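# Press ball bearing flush into its housing bore

## Task

Push the ball bearing down into the housing until it rests against the housing's internal shoulder and its face is level with the housing, keeping it untilted throughout and applying force only to its outer ring, never the inner ring; it must stay seated once the robot lets go.

## Robot and tools

ROBOT. There are two arms. left_arm carries a left hand and has its base at (-0.020, +0.251, 0) m. right_arm carries a right hand, with its base at (+0.014, -0.226, 0) m. Both bases are turned very slightly about z. The left hand is the mirror image of the right. Each hand has little, ring, middle and index fingers and a thumb with two motors, thumb_bend and thumb_turn.

SCENE FRAME. The origin sits at table-top height, halfway between the arms' nominal bases. +z is up and +x points out over the table. left_arm is on the +y side; this has nothing to do with left or right in the images. All positions, orientations and offset axes use this frame.

HAND POINT. This is the point each arm steers. It lies 0.05 m in front of the palm and 0.15 m from the wrist mounting face along the fingers. Its +z runs along the straight fingers and +y points out of the palm. On the right hand +x runs across the palm away from the thumb; on the left hand +x points toward the thumb. Straight fingertips reach 0.06 to 0.07 m past the point along +z, and the finger line sits 0.06 m behind it (-y). A wrist bracket on the little-finger side sticks out up to 0.10 m and can hit things.

THE 28-NUMBER ROW. Every moving argument is one flat row of 28 numbers, each in [-1, 1], covering both arms even if only one moves. The order is: left dx, dy, dz, rx, ry, rz; left little, ring, middle, index, thumb_bend, thumb_turn; left force_limit, speed; then the same 14 for the right arm.
- dx, dy, dz: an offset, not a pose, along the scene axes from the arm's Hand target as it stood when the action or move began. 1.0 equals 0.6 m. If the length of (dx, dy, dz) is over 1.0, it may be shortened along its line.
- rx, ry, rz: one rotation vector, turning about the Hand target's position. 1.0 equals 180 degrees.
- Six zeros re-request the current Hand target. Repeating a nonzero offset moves the arm on by that amount again.
- Finger and thumb numbers are absolute targets. +1 means straight/open and -1 means curled/closed. For thumb_turn, +1 puts the thumb beside the palm and -1 puts it in front of the palm, opposite the fingers.
- force_limit: the stopping force, from about 0 N at -1 to 10 N at +1 (15 N for the two thumb motors).
- speed: from nearly zero at -1 to full speed at +0.48 and above.
- No value means "keep as is". To leave a hand unchanged, resend the eight numbers it was last given. If it has never been given any, send its hand_measured six, then hand_force_limit and hand_speed.

TOOLS.
- execute_actions(actions, cameras): actions is a list of actions. Each action is a table of up to 15 rows, one per 1/30 s step. A shorter table keeps its last row for the remaining steps. All rows within one action count from that action's starting Hand target. cameras is a list of camera names, ["all"] or []. Images come only when asked for or when actions is empty.
- move(target, speed, blend, blocking, cameras): target is one row or a list of up to 15 rows. All of them are offsets from the same starting Hand targets, not from each other. speed is in m/s, from 0.002 to 4.3 (default 0.25); turning is capped at twice that in rad/s. Give one value, or one per target. blend is a corner-rounding radius in m per target; 0 means stop at that target. The whole move is cut off after 10 s. blocking=false returns after about 0.5 s while the move continues. Paths do not avoid obstacles or the other arm. Faster moves overshoot more and strike harder. A target set further past a contact presses harder.
- wait(seconds 0 to 10): holds the last commands while the scene runs.
- stop(): brakes a running move, which needs some distance.
- zoom_image(camera, region [x0, y0, x1, y1] in pixels, at most 504x504): gives a closer view of the latest image from that camera.
- show_instructions(): shows the reference pages. finished_scene(scene=1): ends the scene permanently.
The cameras are cam_high, cam_low and cam_inspect (504x504), and cam_left_wrist and cam_right_wrist (672x504).

RESULTS. For each arm you get end_effector_position (m), end_effector_quat_wxyz, Hand target, joint positions, joint velocities and joint torques. Joint torques include the arm's own weight. Torques 3 and 4 wrap at ±28 N m. Each hand reports six values in motor order for each of hand_measured, hand_stopped_by (moving, target, force, stalled or fault) and hand_load_n (positive means pushed open), plus hand_force_limit and hand_speed. A move also gives a move: line with done, off_target, moving, held or fault, and limits=paced or limits=held.
- done means the arm is at rest within 10 mm and 2 degrees of its target.
- Neither done nor off_target tells you about contact.
- A hand point often rests 1 to 3 cm short of its target, sometimes 5 cm, usually low. That gap alone does not mean contact. Send the remaining distance as a new offset.
- Each step, orientation commands are clipped to within 40 degrees of the measured orientation.

GRIPPING. With the thumb turned in front of the palm, the hand can hold objects about 0.035 to 0.065 m thick, or a handle down to 0.025 m. A motor starts only when its target changes. It locks at its target or at force_limit. To squeeze harder, raise force_limit and send a target further closed than hand_measured. For a gentle grip, close at speed -0.94 or lower. A lost grip shows up only as hand_load_n dropping toward 0.

AVOID.
- Parts falling off the table or being left off it.
- Slams, dropping parts, or releasing a part while it is still moving.
- Hard pushes on fixed or heavy objects.
- Any contact between the two hands or arms.
- Overloading the fingers.
- Routing a path close to an arm's own base; go around it.
- Long stretched-out holds or pushes toward unreachable poses. These heat the motors: a MOTOR HOT line appears at 85 °C, and at 100 °C the arm drops and faults for 30 to 60 s or more.
For this task, press slowly and squarely on the bearing's outer ring only.

Each tool is called after "Emit:" as a command line: name --argument value for each argument, lists and objects as JSON in quotes; but a table of rows of numbers goes row by row, as --pt "numbers of a row", without its own name.

Reference images:

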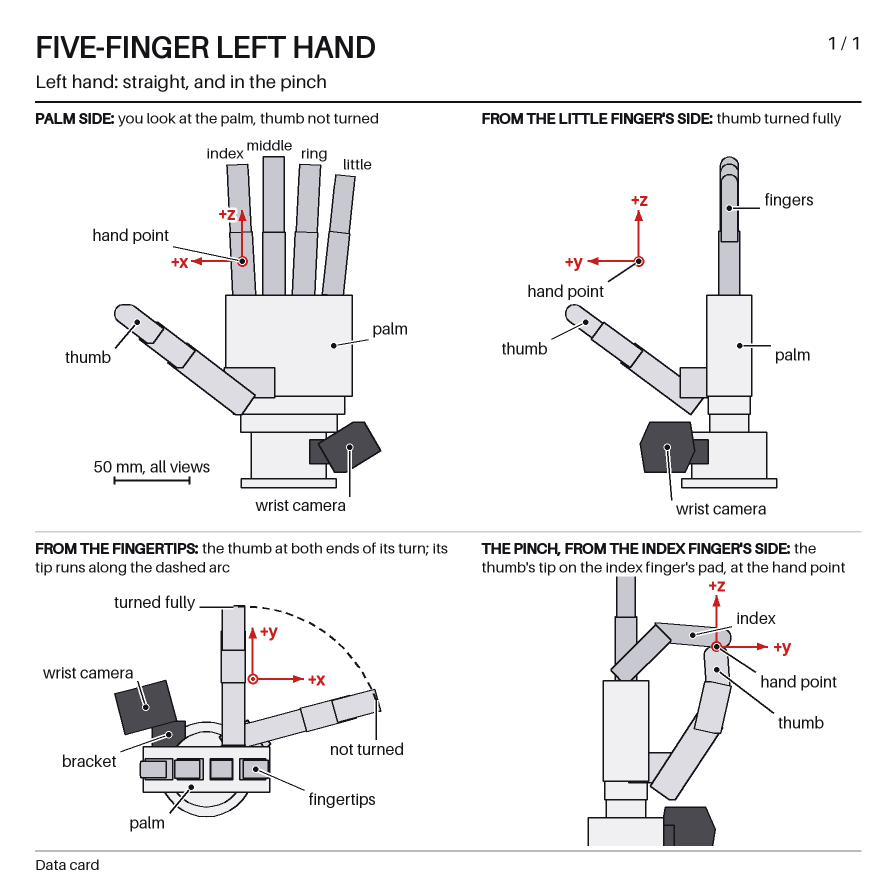

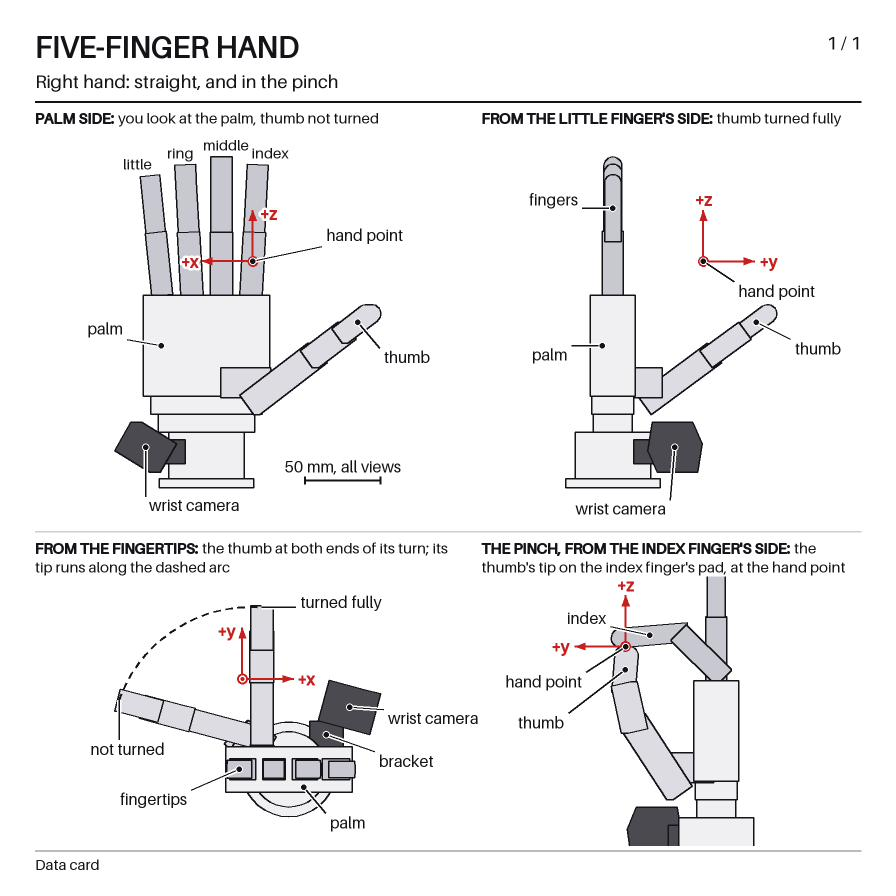

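## Session

Emit:
execute_actions --actions '[]'

Scene clock: 0.00 s.
left_arm: end_effector_position=(+0.6792, -0.1279, +0.2353) hand_measured=(+1.000, +1.000, +1.000, +1.000, +1.000, +1.000) hand_load_n=(+0.0, +0.0, +0.0, +0.0, +0.0, +0.0) hand_stopped_by=(target, target, target, target, target, target) hand_force_limit=0.00 hand_speed=-0.80 end_effector_quat_wxyz=(+0.097, +0.849, -0.376, +0.359) | right_arm: end_effector_position=(+0.4231, -0.2809, +0.1807) hand_measured=(+1.000, +1.000, +1.000, +1.000, +1.000, +1.000) hand_load_n=(+0.0, +0.0, +0.0, +0.0, +0.0, +0.0) hand_stopped_by=(target, target, target, target, target, target) hand_force_limit=0.00 hand_speed=-0.80 end_effector_quat_wxyz=(+0.401, +0.044, +0.850, -0.338)
Joint positions: left_arm=[-0.346 1.984 1.895 -0.745 0.22 -1.181] | right_arm=[0.08 0.855 0.484 -0.255 0.695 1.357]
Joint velocities: within noise
Joint torques (N m): no reading
Heat: left arm: hottest elbow 32 °C; right arm: hottest waist 34 °C.
Hand target: left_arm +0.6847, -0.1298, +0.2396; +0.096, +0.846, -0.376, +0.365 | right_arm +0.4297, -0.2806, +0.1941; +0.411, +0.049, +0.846, -0.336

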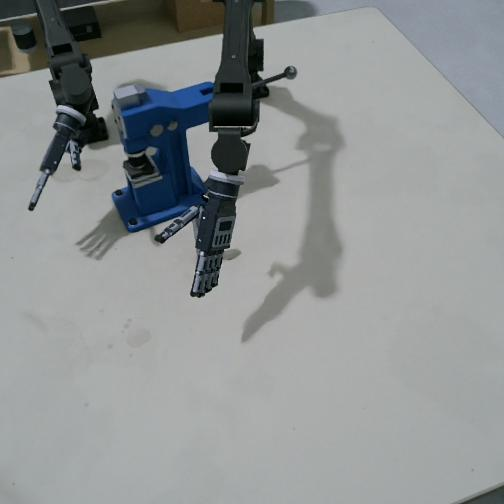

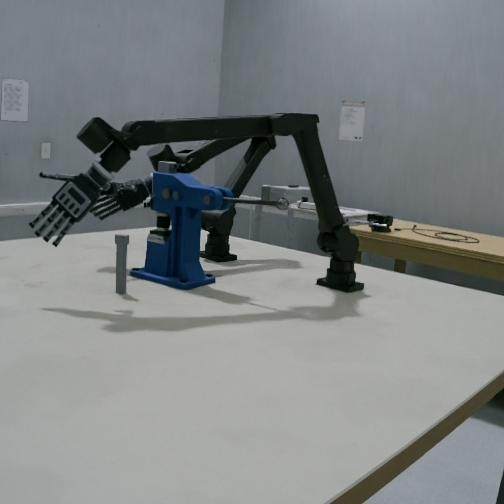

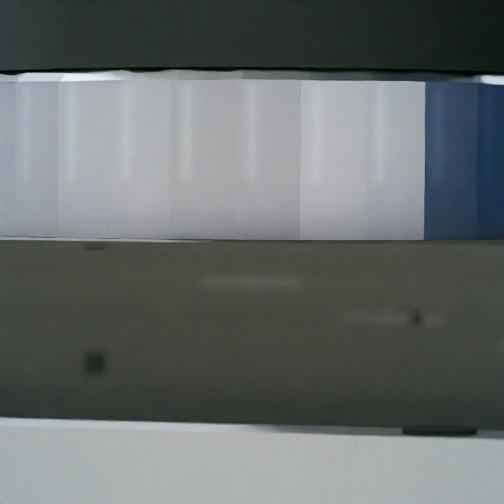

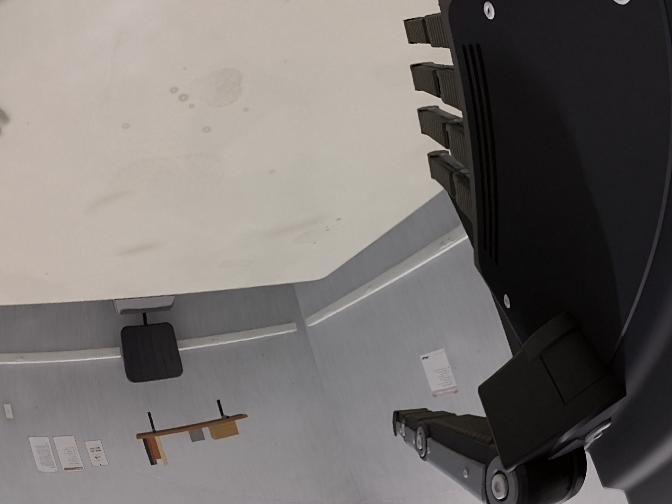

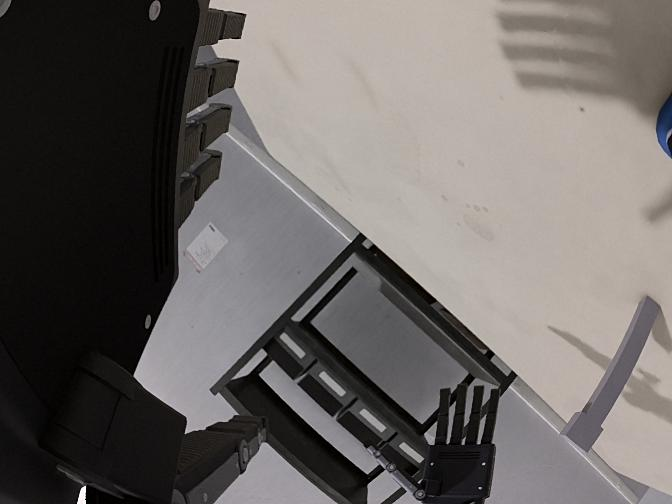

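Emit:
zoom_image --camera "cam_high" --region '[80, 50, 320, 290]'

Emit:
zoom_image --camera "cam_low" --region '[100, 130, 320, 320]'

Emit:
zoom_image --camera "cam_high" --region '[100, 70, 220, 240]'

Emit:
zoom_image --camera "cam_inspect" --region '[0, 0, 504, 504]'

Scaled by 2.100 from the camera's 504x504 image, which has a finer 720x720 frame.

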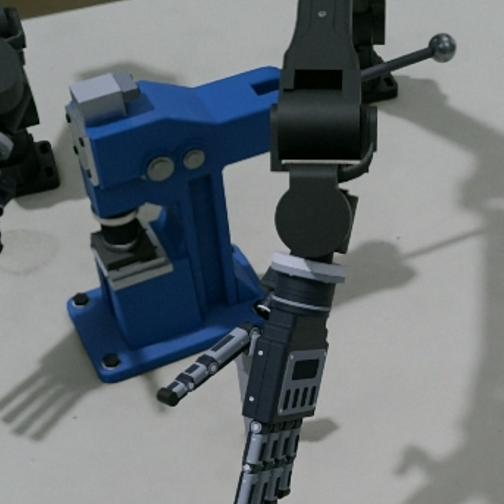

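Scaled by 2.291 from the camera's 504x504 image, which has a finer 720x720 frame.

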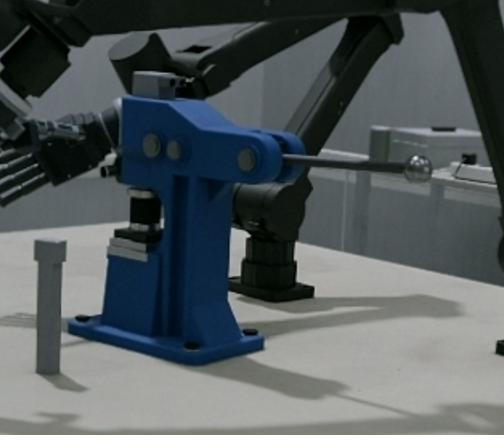

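Scaled by 2.965 from the camera's 504x504 image, which has a finer 720x720 frame.

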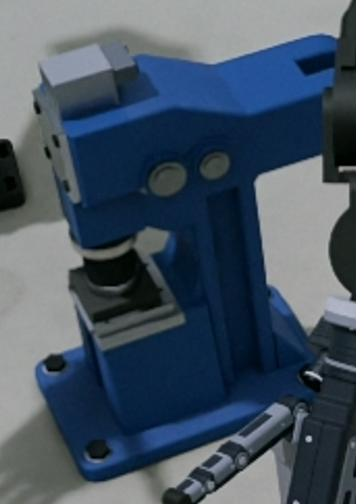

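Scaled by 1.000.

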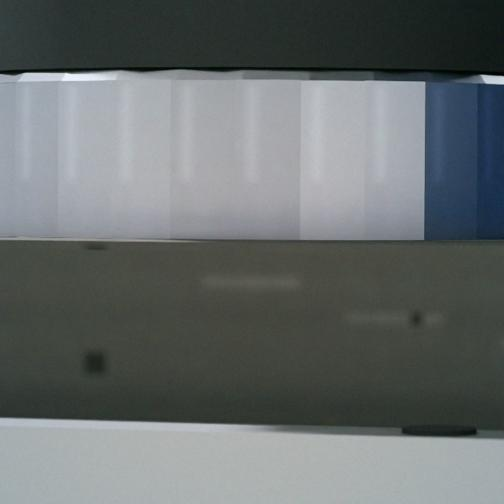

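Emit:
zoom_image --camera "cam_low" --region '[140, 160, 190, 260]'

Emit:
zoom_image --camera "cam_high" --region '[105, 80, 185, 190]'

Emit:
zoom_image --camera "cam_low" --region '[190, 160, 320, 240]'

Emit:
zoom_image --camera "cam_low" --region '[90, 220, 150, 310]'

Emit:
zoom_image --camera "cam_right_wrist" --region '[350, 200, 672, 504]'

Scaled by 5.040 from the camera's 504x504 image, which has a finer 720x720 frame.

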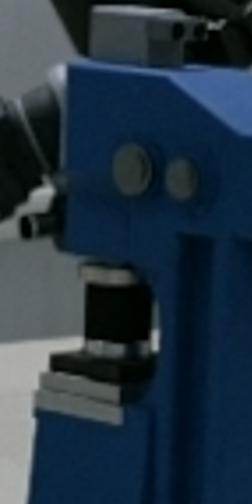

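Scaled by 4.582 from the camera's 504x504 image, which has a finer 720x720 frame.

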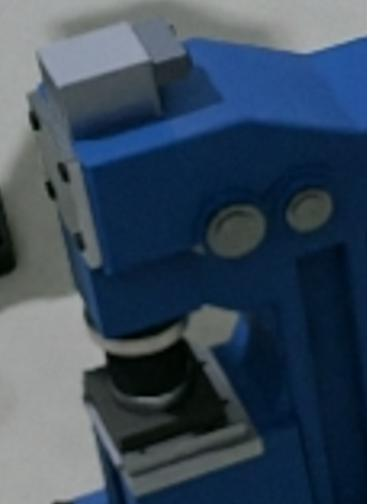

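Scaled by 3.877 from the camera's 504x504 image, which has a finer 720x720 frame.

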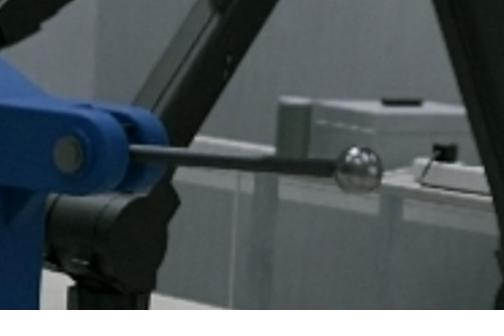

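Scaled by 5.600 from the camera's 504x504 image, which has a finer 720x720 frame.

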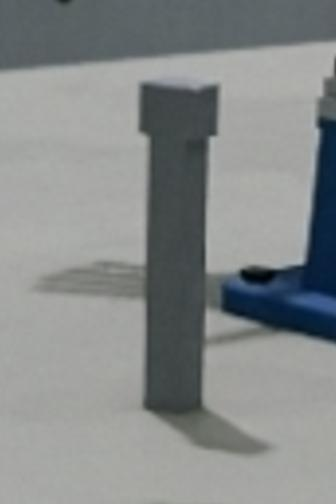

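Scaled by 1.565 from the camera's 672x504 image, which has a finer 960x720 frame.

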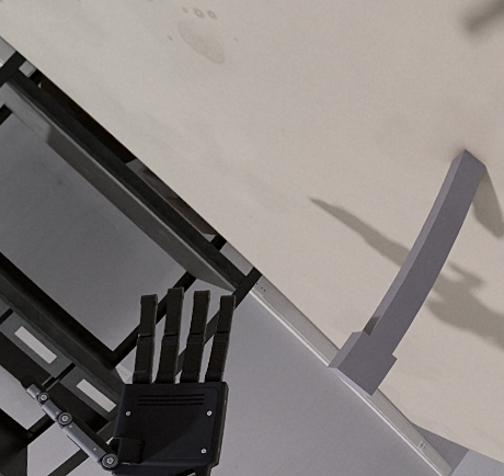

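Emit:
move --pt "0 0 0.25 0 0 0 1 1 1 1 1 1 0 -0.8 0 0 0 0 0 0 1 1 1 1 1 1 0 -0.8" --pt "-0.25 0.7 0.25 0 0 0 1 1 1 1 1 1 0 -0.8 0 0 0 0 0 0 1 1 1 1 1 1 0 -0.8" --blend 0.05 --cameras '["all"]'

Scene clock: 32.00 s.
left_arm: end_effector_position=(+0.5364, +0.2934, +0.3836) hand_measured=(+1.000, +1.000, +1.000, +1.000, +1.000, +1.000) hand_load_n=(+0.0, +0.0, +0.0, +0.0, +0.0, -0.5) hand_stopped_by=(target, target, target, target, target, target) hand_force_limit=0.00 hand_speed=-0.80 end_effector_quat_wxyz=(+0.098, +0.850, -0.370, +0.363) | right_arm: end_effector_position=(+0.4231, -0.2809, +0.1807) hand_measured=(+1.000, +1.000, +1.000, +1.000, +1.000, +1.000) hand_load_n=(+0.0, +0.0, +0.0, +0.0, +0.0, +0.0) hand_stopped_by=(target, target, target, target, target, target) hand_force_limit=0.00 hand_speed=-0.80 end_effector_quat_wxyz=(+0.401, +0.044, +0.850, -0.338)
Joint positions: left_arm=[0.386 1.612 1.792 -1.298 0.648 -0.531] | right_arm=[0.08 0.855 0.484 -0.255 0.695 1.357]
Joint torques (N m): left_arm=[-0.44 -14.45 9.37 0.83 0.56 0.13] | right_arm=[-0.09 -1.96 9.69 1.63 0.34 0.01]
Heat: left arm: hottest elbow 37 °C; right arm: hottest waist 34 °C.
Hand target: left_arm +0.5346, +0.2902, +0.3896; +0.096, +0.846, -0.376, +0.365 | right_arm +0.4297, -0.2806, +0.1941; +0.411, +0.049, +0.846, -0.336
Off the commanded pose: left_arm 0.007 m, 1 deg | right_arm 0.015 m, 1 deg.
move: off_target (right_arm)

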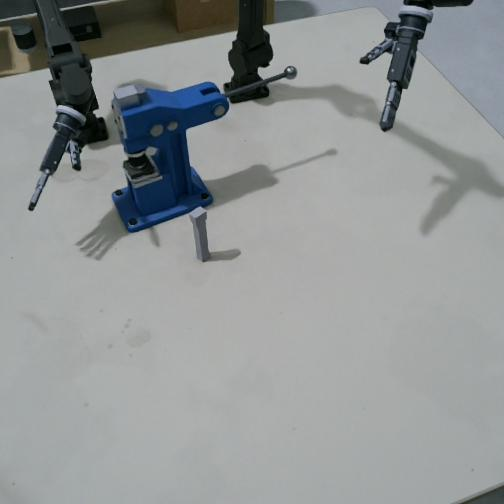

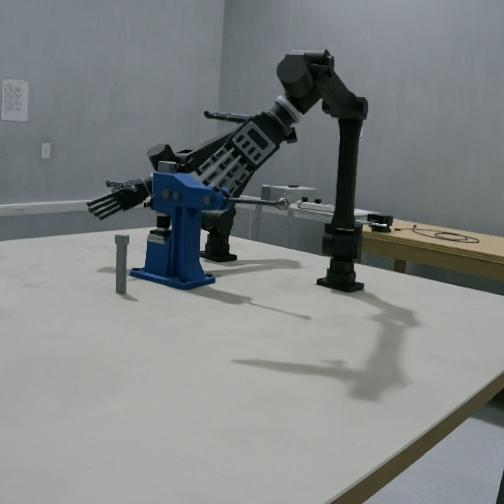

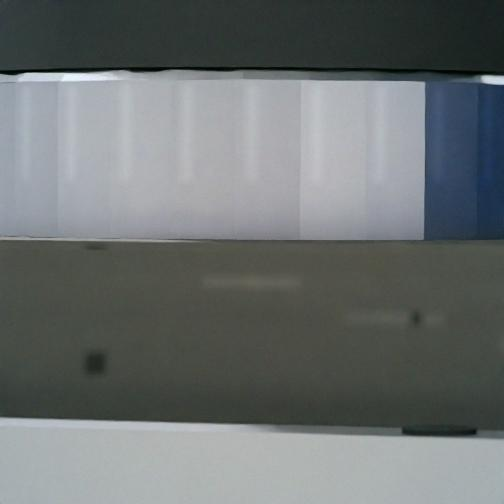

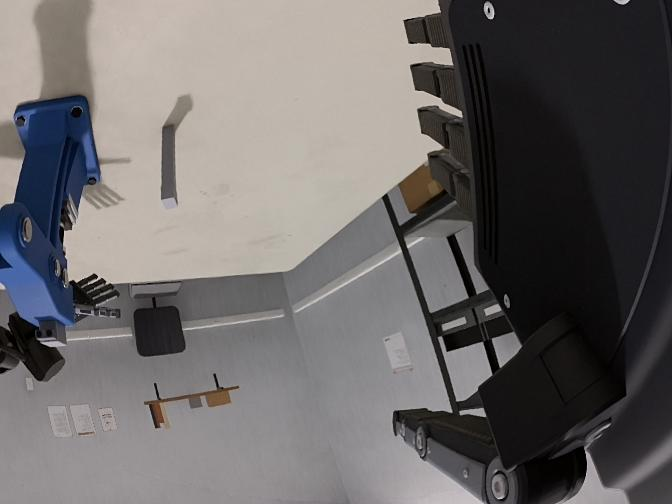

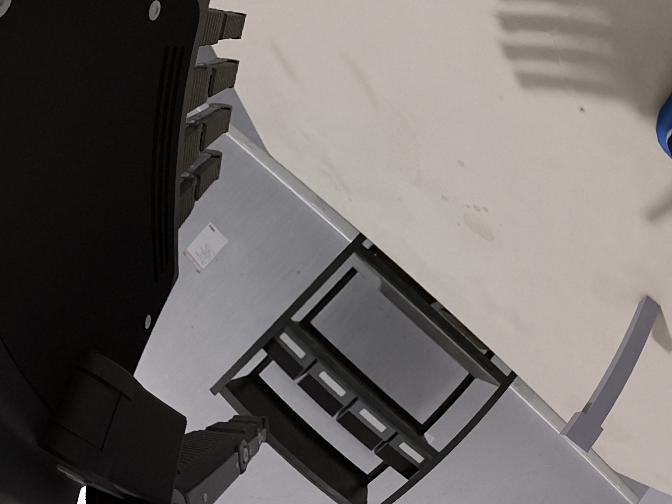

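Emit:
zoom_image --camera "cam_high" --region '[60, 30, 360, 280]'

Emit:
zoom_image --camera "cam_low" --region '[130, 140, 380, 320]'

Emit:
zoom_image --camera "cam_left_wrist" --region '[0, 80, 250, 390]'

Scaled by 1.680 from the camera's 504x504 image, which has a finer 720x720 frame.

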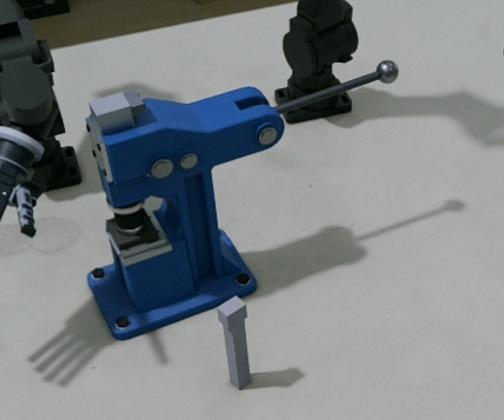

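Scaled by 2.016 from the camera's 504x504 image, which has a finer 720x720 frame.

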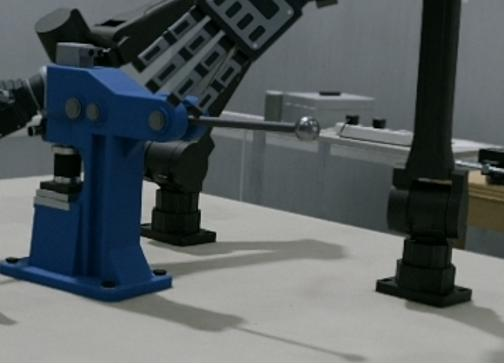

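Scaled by 1.626 from the camera's 672x504 image, which has a finer 960x720 frame.

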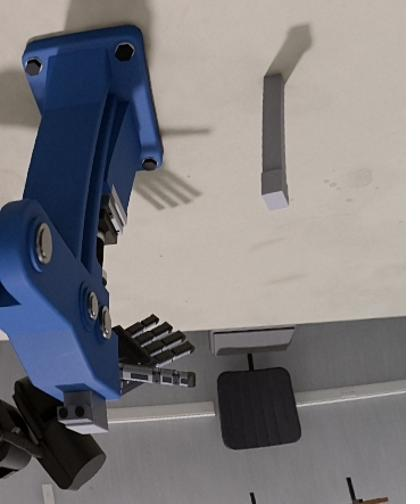

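Emit:
move --target '[-0.225,-0.067,0.15,0.3247,-0.332,-0.003,1,1,1,1,1,1,0,-0.8,0,0,0,0,0,0,1,1,1,1,1,1,0,-0.8]' --cameras '["all"]'

Scene clock: 90.33 s.
left_arm: end_effector_position=(+0.4010, +0.2521, +0.4787) hand_measured=(+1.000, +1.000, +1.000, +1.000, +1.000, +1.000) hand_load_n=(+0.0, +0.0, +0.0, +0.0, +0.0, -0.5) hand_stopped_by=(target, target, target, target, target, target) hand_force_limit=0.00 hand_speed=-0.80 end_effector_quat_wxyz=(+0.495, -0.507, +0.500, -0.498) | right_arm: end_effector_position=(+0.4231, -0.2809, +0.1807) hand_measured=(+1.000, +1.000, +1.000, +1.000, +1.000, +1.000) hand_load_n=(+0.0, +0.0, +0.0, +0.0, +0.0, +0.0) hand_stopped_by=(target, target, target, target, target, target) hand_force_limit=0.00 hand_speed=-0.80 end_effector_quat_wxyz=(+0.401, +0.044, +0.850, -0.338)
Joint positions: left_arm=[0.153 0.742 1.024 -0.297 0.135 -0.008] | right_arm=[0.08 0.855 0.484 -0.255 0.695 1.357]
Joint torques (N m): left_arm=[-0.56 -2.96 8.42 2.92 -0.08 0.14] | right_arm=[-0.21 -2.78 9.37 1.55 0.33 -0.01]
Heat: left arm: hottest elbow 39 °C; right arm: hottest elbow 37 °C.
Hand target: left_arm +0.3996, +0.2501, +0.4797; +0.500, -0.500, +0.500, -0.500 | right_arm +0.4297, -0.2806, +0.1941; +0.411, +0.049, +0.846, -0.336
Off the commanded pose: left_arm 0.003 m, 1 deg | right_arm 0.015 m, 1 deg.
move: off_target (right_arm)

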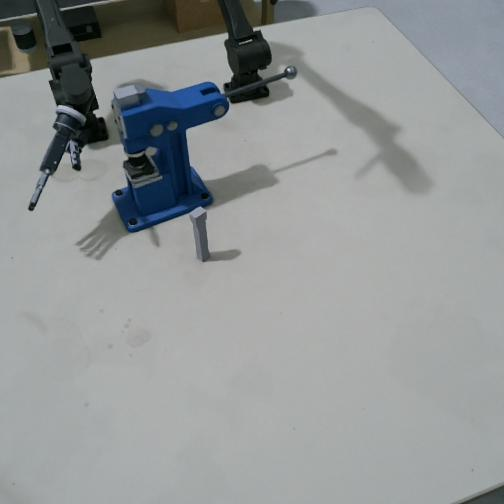

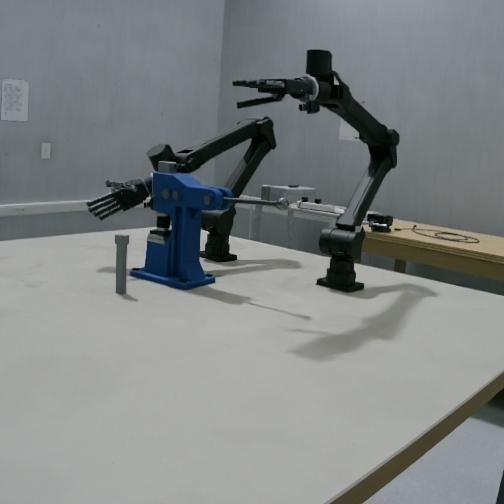

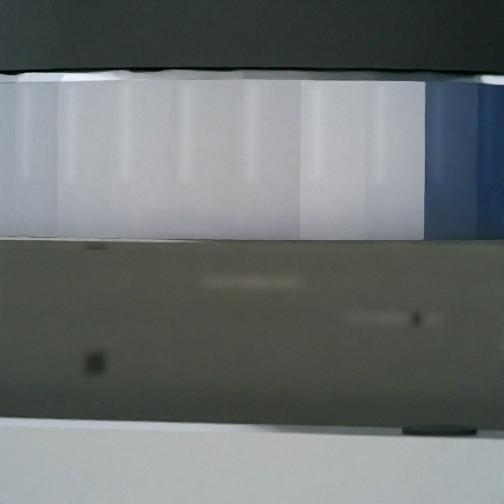

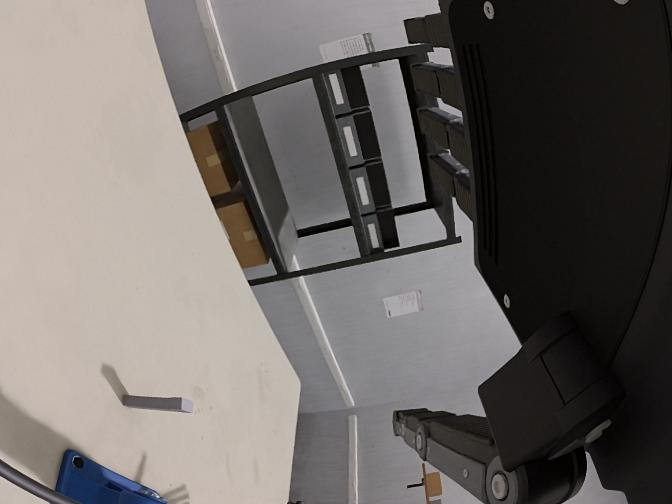

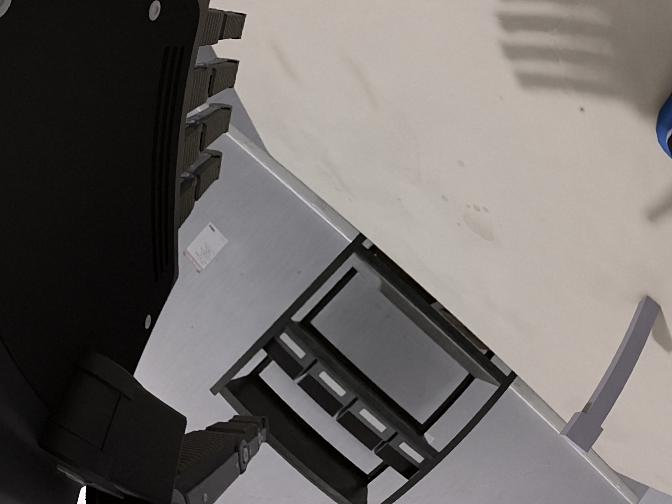

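Emit:
zoom_image --camera "cam_low" --region '[200, 30, 420, 250]'

Scaled by 2.291 from the camera's 504x504 image, which has a finer 720x720 frame.

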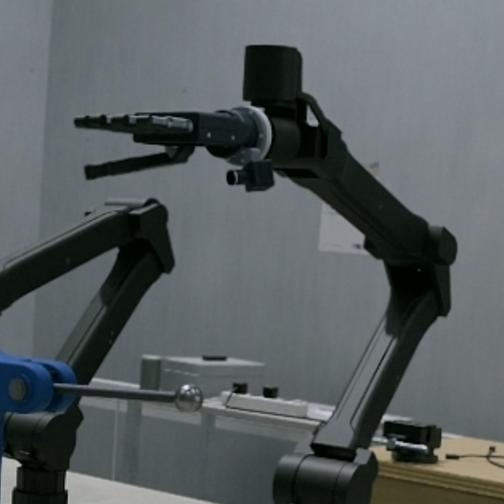

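Emit:
move --target '[-0.05,-0.0,-0.1,0,0,0,1,1,1,1,1,1,0,-0.8,0,0,0,0,0,0,1,1,1,1,1,1,0,-0.8]' --cameras '["cam_high","cam_low","cam_left_wrist"]'

Scene clock: 160.57 s.
left_arm: end_effector_position=(+0.3717, +0.2476, +0.4181) hand_measured=(+1.000, +1.000, +1.000, +1.000, +1.000, +1.000) hand_load_n=(+0.0, +0.0, +0.0, +0.0, +0.0, -0.5) hand_stopped_by=(target, target, target, target, target, target) hand_force_limit=0.00 hand_speed=-0.80 end_effector_quat_wxyz=(+0.492, -0.505, +0.503, -0.499) | right_arm: end_effector_position=(+0.4231, -0.2809, +0.1807) hand_measured=(+1.000, +1.000, +1.000, +1.000, +1.000, +1.000) hand_load_n=(+0.0, +0.0, +0.0, +0.0, +0.0, -0.5) hand_stopped_by=(target, target, target, target, target, target) hand_force_limit=0.00 hand_speed=-0.80 end_effector_quat_wxyz=(+0.401, +0.044, +0.850, -0.338)
Joint positions: left_arm=[0.159 0.618 0.822 -0.222 0.15 -0.007] | right_arm=[0.08 0.855 0.484 -0.255 0.695 1.357]
Joint torques (N m): left_arm=[0.32 -1.96 8.54 2.89 0.1 0.13] | right_arm=[-0.21 -2.49 9.83 1.61 0.35 0.02]
Heat: left arm: hottest elbow 39 °C; right arm: hottest elbow 38 °C.
Hand target: left_arm +0.3696, +0.2499, +0.4196; +0.500, -0.500, +0.500, -0.500 | right_arm +0.4297, -0.2806, +0.1941; +0.411, +0.049, +0.846, -0.336
Off the commanded pose: left_arm 0.004 m, 1 deg | right_arm 0.015 m, 1 deg.
move: off_target (right_arm)
Images, in order (width x height): cam_high 504x504, cam_low 504x504, cam_left_wrist 672x504.

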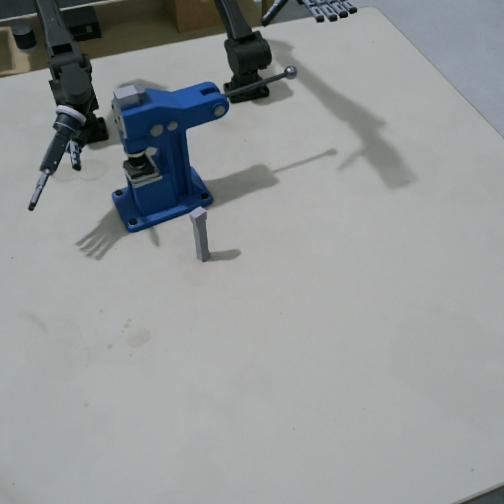

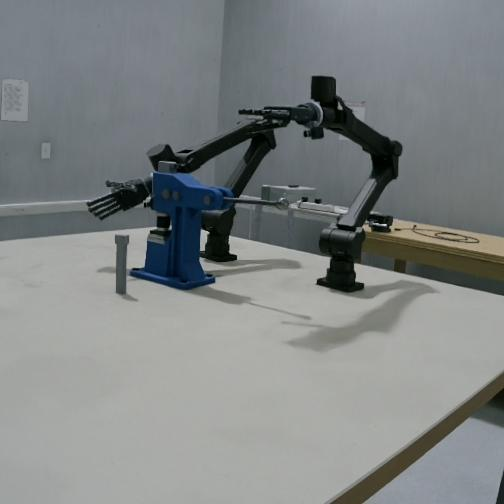

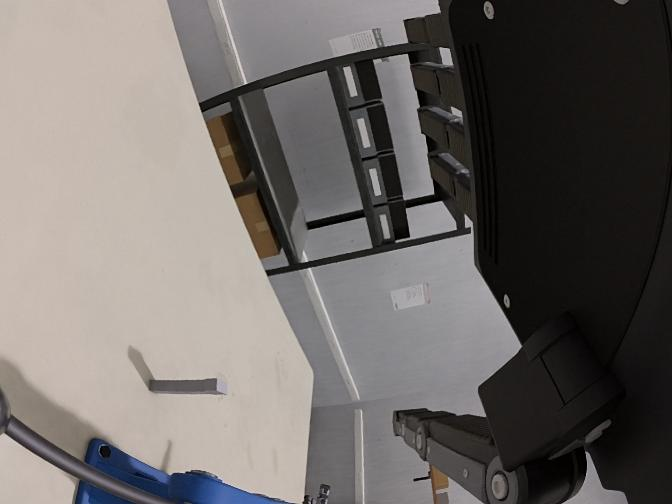

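Emit:
move --target '[-0.0,-0.067,-0.09,0,0,0,1,1,1,1,1,1,0,-0.8,0,0,0,0,0,0,1,1,1,1,1,1,0,-0.8]' --cameras '["cam_high","cam_low","cam_left_wrist"]'

Scene clock: 171.67 s.
left_arm: end_effector_position=(+0.3719, +0.2115, +0.3633) hand_measured=(+1.000, +1.000, +1.000, +1.000, +1.000, +1.000) hand_load_n=(-0.5, +0.0, +0.0, +0.0, +0.0, +0.0) hand_stopped_by=(target, target, target, target, target, target) hand_force_limit=0.00 hand_speed=-0.80 end_effector_quat_wxyz=(+0.495, -0.507, +0.502, -0.496) | right_arm: end_effector_position=(+0.4231, -0.2809, +0.1807) hand_measured=(+1.000, +1.000, +1.000, +1.000, +1.000, +1.000) hand_load_n=(+0.0, +0.0, +0.0, +0.0, +0.0, +0.0) hand_stopped_by=(target, target, target, target, target, target) hand_force_limit=0.00 hand_speed=-0.80 end_effector_quat_wxyz=(+0.401, +0.044, +0.850, -0.338)
Joint positions: left_arm=[-0.032 0.587 0.67 -0.103 -0.049 -0.007] | right_arm=[0.08 0.855 0.484 -0.255 0.695 1.357]
Joint torques (N m): left_arm=[-0.56 -1.85 8.72 2.88 -0.09 0.12] | right_arm=[-0.38 -1.79 9.69 1.42 0.34 0.1]
Heat: left arm: hottest elbow 39 °C; right arm: hottest elbow 38 °C.
Hand target: left_arm +0.3696, +0.2098, +0.3655; +0.500, -0.500, +0.500, -0.500 | right_arm +0.4297, -0.2806, +0.1941; +0.411, +0.049, +0.846, -0.336
Off the commanded pose: left_arm 0.004 m, 1 deg | right_arm 0.015 m, 1 deg.
move: off_target (right_arm)
Images, in order (width x height): cam_high 504x504, cam_low 504x504, cam_left_wrist 672x504.

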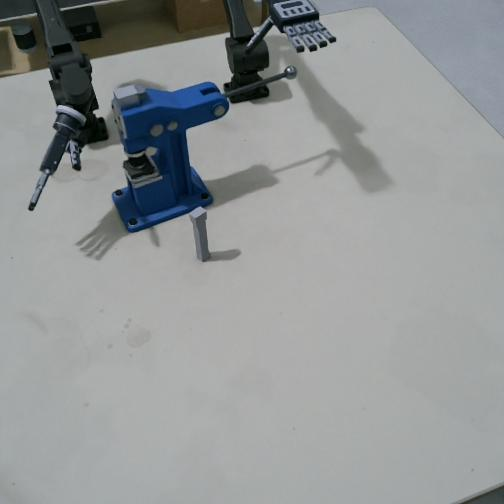

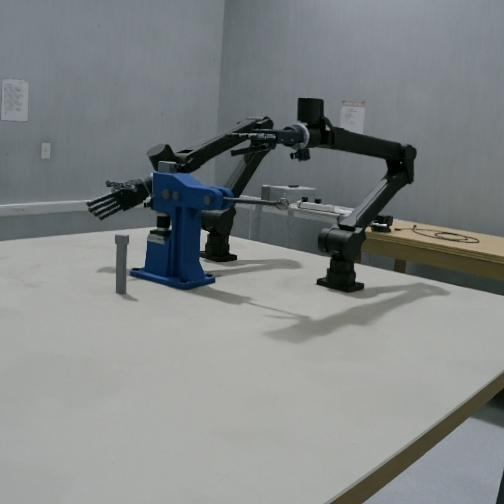

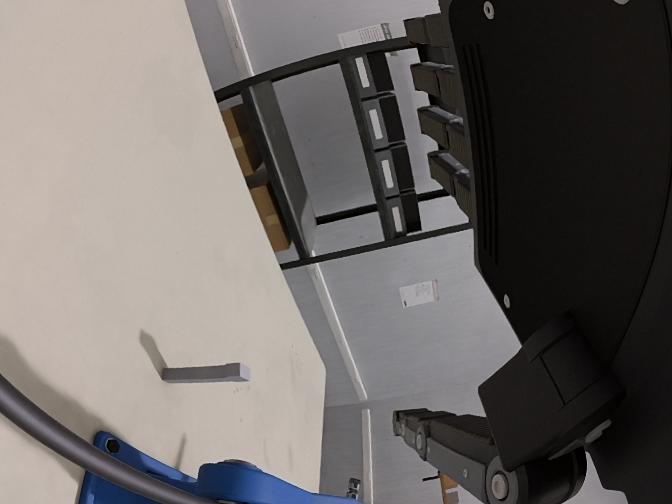

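Emit:
zoom_image --camera "cam_low" --region '[200, 80, 360, 240]'

Emit:
zoom_image --camera "cam_high" --region '[200, 0, 400, 200]'

Scaled by 3.150 from the camera's 504x504 image, which has a finer 720x720 frame.

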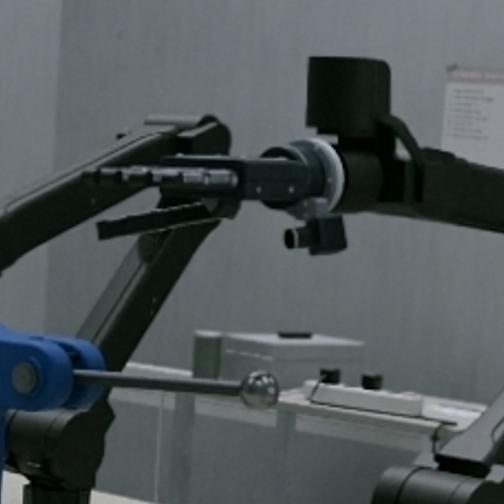

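Scaled by 2.520 from the camera's 504x504 image, which has a finer 720x720 frame.

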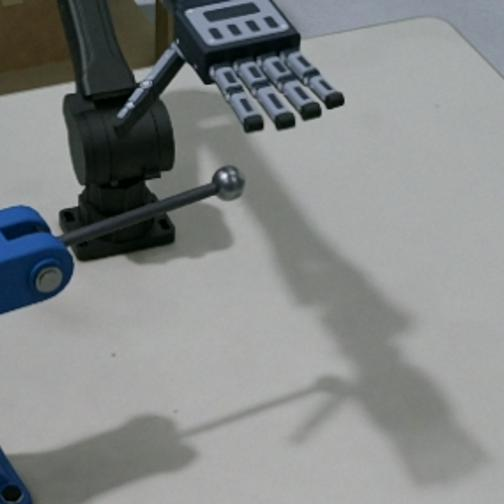

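Emit:
move --target '[-0.068,-0.118,0.0,0,0,-0.278,1,1,1,1,1,1,0,-0.8,0,0,0,0,0,0,1,1,1,1,1,1,0,-0.8]' --cameras '["cam_high","cam_low","cam_left_wrist"]'

Emit:
zoom_image --camera "cam_low" --region '[200, 80, 360, 240]'

Emit:
zoom_image --camera "cam_high" --region '[200, 0, 400, 200]'

Scene clock: 198.67 s.
left_arm: end_effector_position=(+0.3187, +0.1353, +0.3390) hand_measured=(+1.000, +1.000, +1.000, +1.000, +1.000, +1.000) hand_load_n=(+0.0, +0.0, +0.0, +0.0, +0.0, -0.5) hand_stopped_by=(target, target, target, target, target, target) hand_force_limit=0.00 hand_speed=-0.80 end_effector_quat_wxyz=(+0.220, -0.261, +0.667, -0.662) | right_arm: end_effector_position=(+0.4231, -0.2809, +0.1807) hand_measured=(+1.000, +1.000, +1.000, +1.000, +1.000, +1.000) hand_load_n=(+0.0, +0.0, +0.0, +0.0, +0.0, -0.5) hand_stopped_by=(target, target, target, target, target, target) hand_force_limit=0.00 hand_speed=-0.80 end_effector_quat_wxyz=(+0.401, +0.044, +0.850, -0.338)
Joint positions: left_arm=[0.235 0.756 0.67 0.029 1.098 -0.002] | right_arm=[0.08 0.855 0.484 -0.255 0.695 1.357]
Joint torques (N m): left_arm=[0.26 -1.44 13.68 2.35 0.16 0.09] | right_arm=[-0.09 -2.9 9.7 1.39 0.39 0.05]
Heat: left arm: hottest elbow 39 °C; right arm: hottest elbow 39 °C.
Hand target: left_arm +0.3288, +0.1391, +0.3655; +0.242, -0.242, +0.665, -0.664 | right_arm +0.4297, -0.2806, +0.1941; +0.411, +0.049, +0.846, -0.336
Off the commanded pose: left_arm 0.029 m, 3 deg | right_arm 0.015 m, 1 deg.
move: off_target (left_arm, right_arm)
Images, in order (width x height): cam_high 504x504, cam_low 504x504, cam_left_wrist 672x504.

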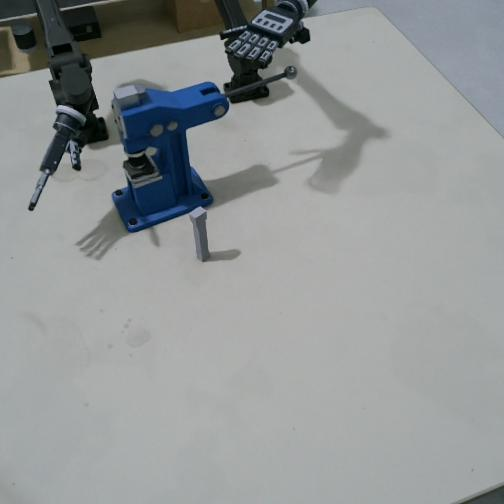

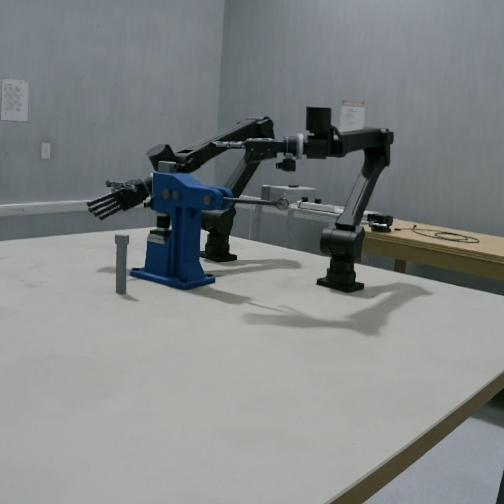

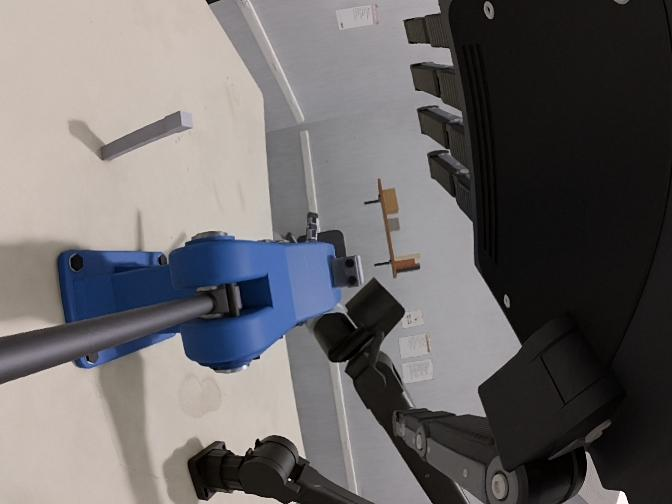

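Scaled by 3.150 from the camera's 504x504 image, which has a finer 720x720 frame.

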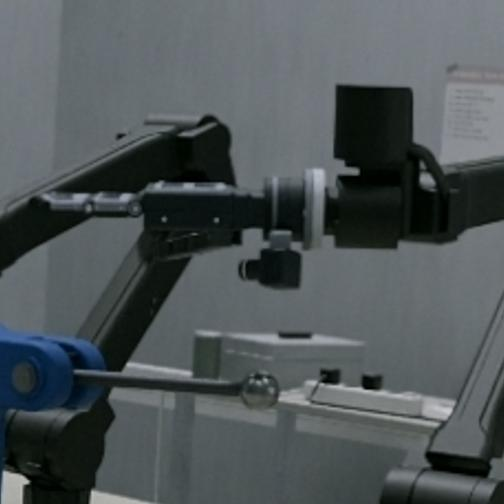

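Scaled by 2.520 from the camera's 504x504 image, which has a finer 720x720 frame.

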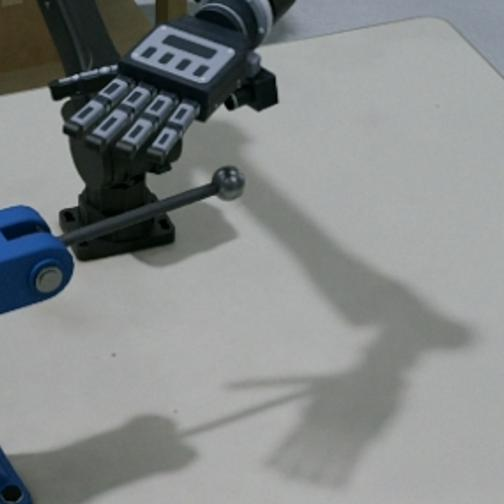

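Emit:
move --target '[-0.058,0.053,-0.032,0,0,0,1,1,1,1,1,1,0,-0.8,0,0,0,0,0,0,1,1,1,1,1,1,0,-0.8]' --cameras '["cam_high","cam_low","cam_left_wrist"]'

Emit:
zoom_image --camera "cam_low" --region '[200, 80, 360, 240]'

Emit:
zoom_image --camera "cam_high" --region '[200, 0, 400, 200]'

Scene clock: 210.17 s.
left_arm: end_effector_position=(+0.2952, +0.1694, +0.3480) hand_measured=(+1.000, +1.000, +1.000, +1.000, +1.000, +1.000) hand_load_n=(+0.0, -0.5, +0.0, +0.0, +0.0, -0.5) hand_stopped_by=(target, target, target, target, target, target) hand_force_limit=0.00 hand_speed=-0.80 end_effector_quat_wxyz=(+0.235, -0.245, +0.665, -0.665) | right_arm: end_effector_position=(+0.4231, -0.2809, +0.1807) hand_measured=(+1.000, +1.000, +1.000, +1.000, +1.000, +1.000) hand_load_n=(+0.0, +0.0, +0.0, +0.0, -0.5, +0.0) hand_stopped_by=(target, target, target, target, target, target) hand_force_limit=0.00 hand_speed=-0.80 end_effector_quat_wxyz=(+0.401, +0.044, +0.850, -0.338)
Joint positions: left_arm=[0.401 0.703 0.658 0.03 1.266 0.002] | right_arm=[0.08 0.855 0.484 -0.255 0.695 1.357]
Joint torques (N m): left_arm=[0.32 -2.2 8.21 2.18 0.12 0.08] | right_arm=[0.67 -2.32 9.61 1.43 0.35 0.05]
Heat: left arm: hottest elbow 42 °C; right arm: hottest elbow 39 °C.
Hand target: left_arm +0.2939, +0.1708, +0.3465; +0.242, -0.241, +0.665, -0.664 | right_arm +0.4297, -0.2806, +0.1941; +0.411, +0.049, +0.846, -0.336
Off the commanded pose: left_arm 0.003 m, 1 deg | right_arm 0.015 m, 1 deg.
move: off_target (right_arm)
Images, in order (width x height): cam_high 504x504, cam_low 504x504, cam_left_wrist 672x504.

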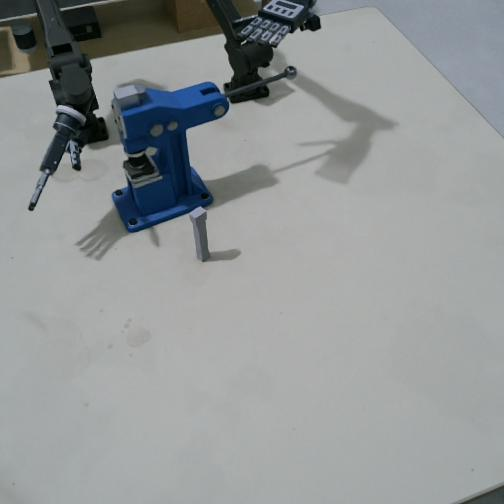

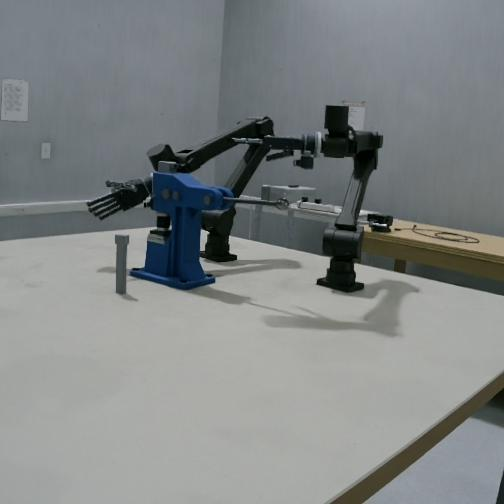

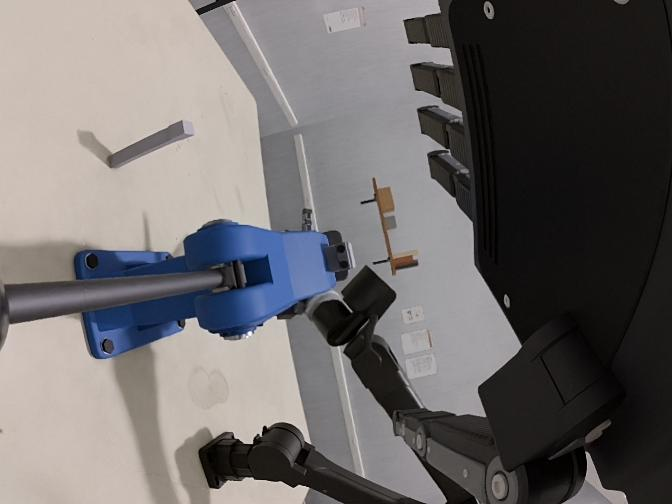

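Scaled by 3.150 from the camera's 504x504 image, which has a finer 720x720 frame.

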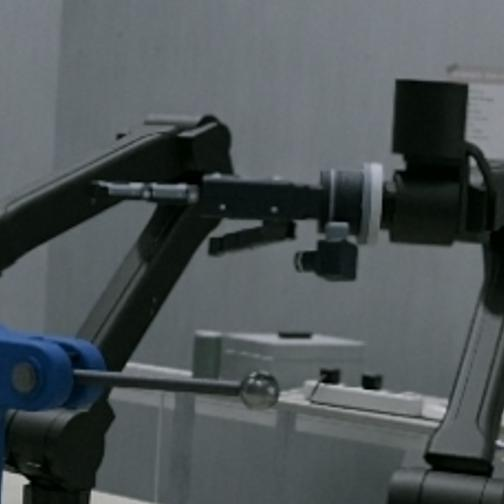

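Scaled by 2.520 from the camera's 504x504 image, which has a finer 720x720 frame.

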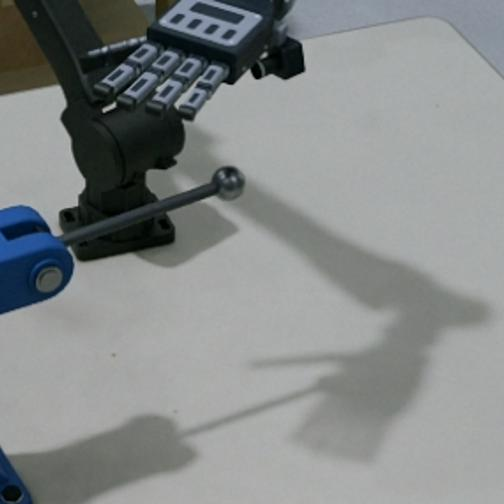

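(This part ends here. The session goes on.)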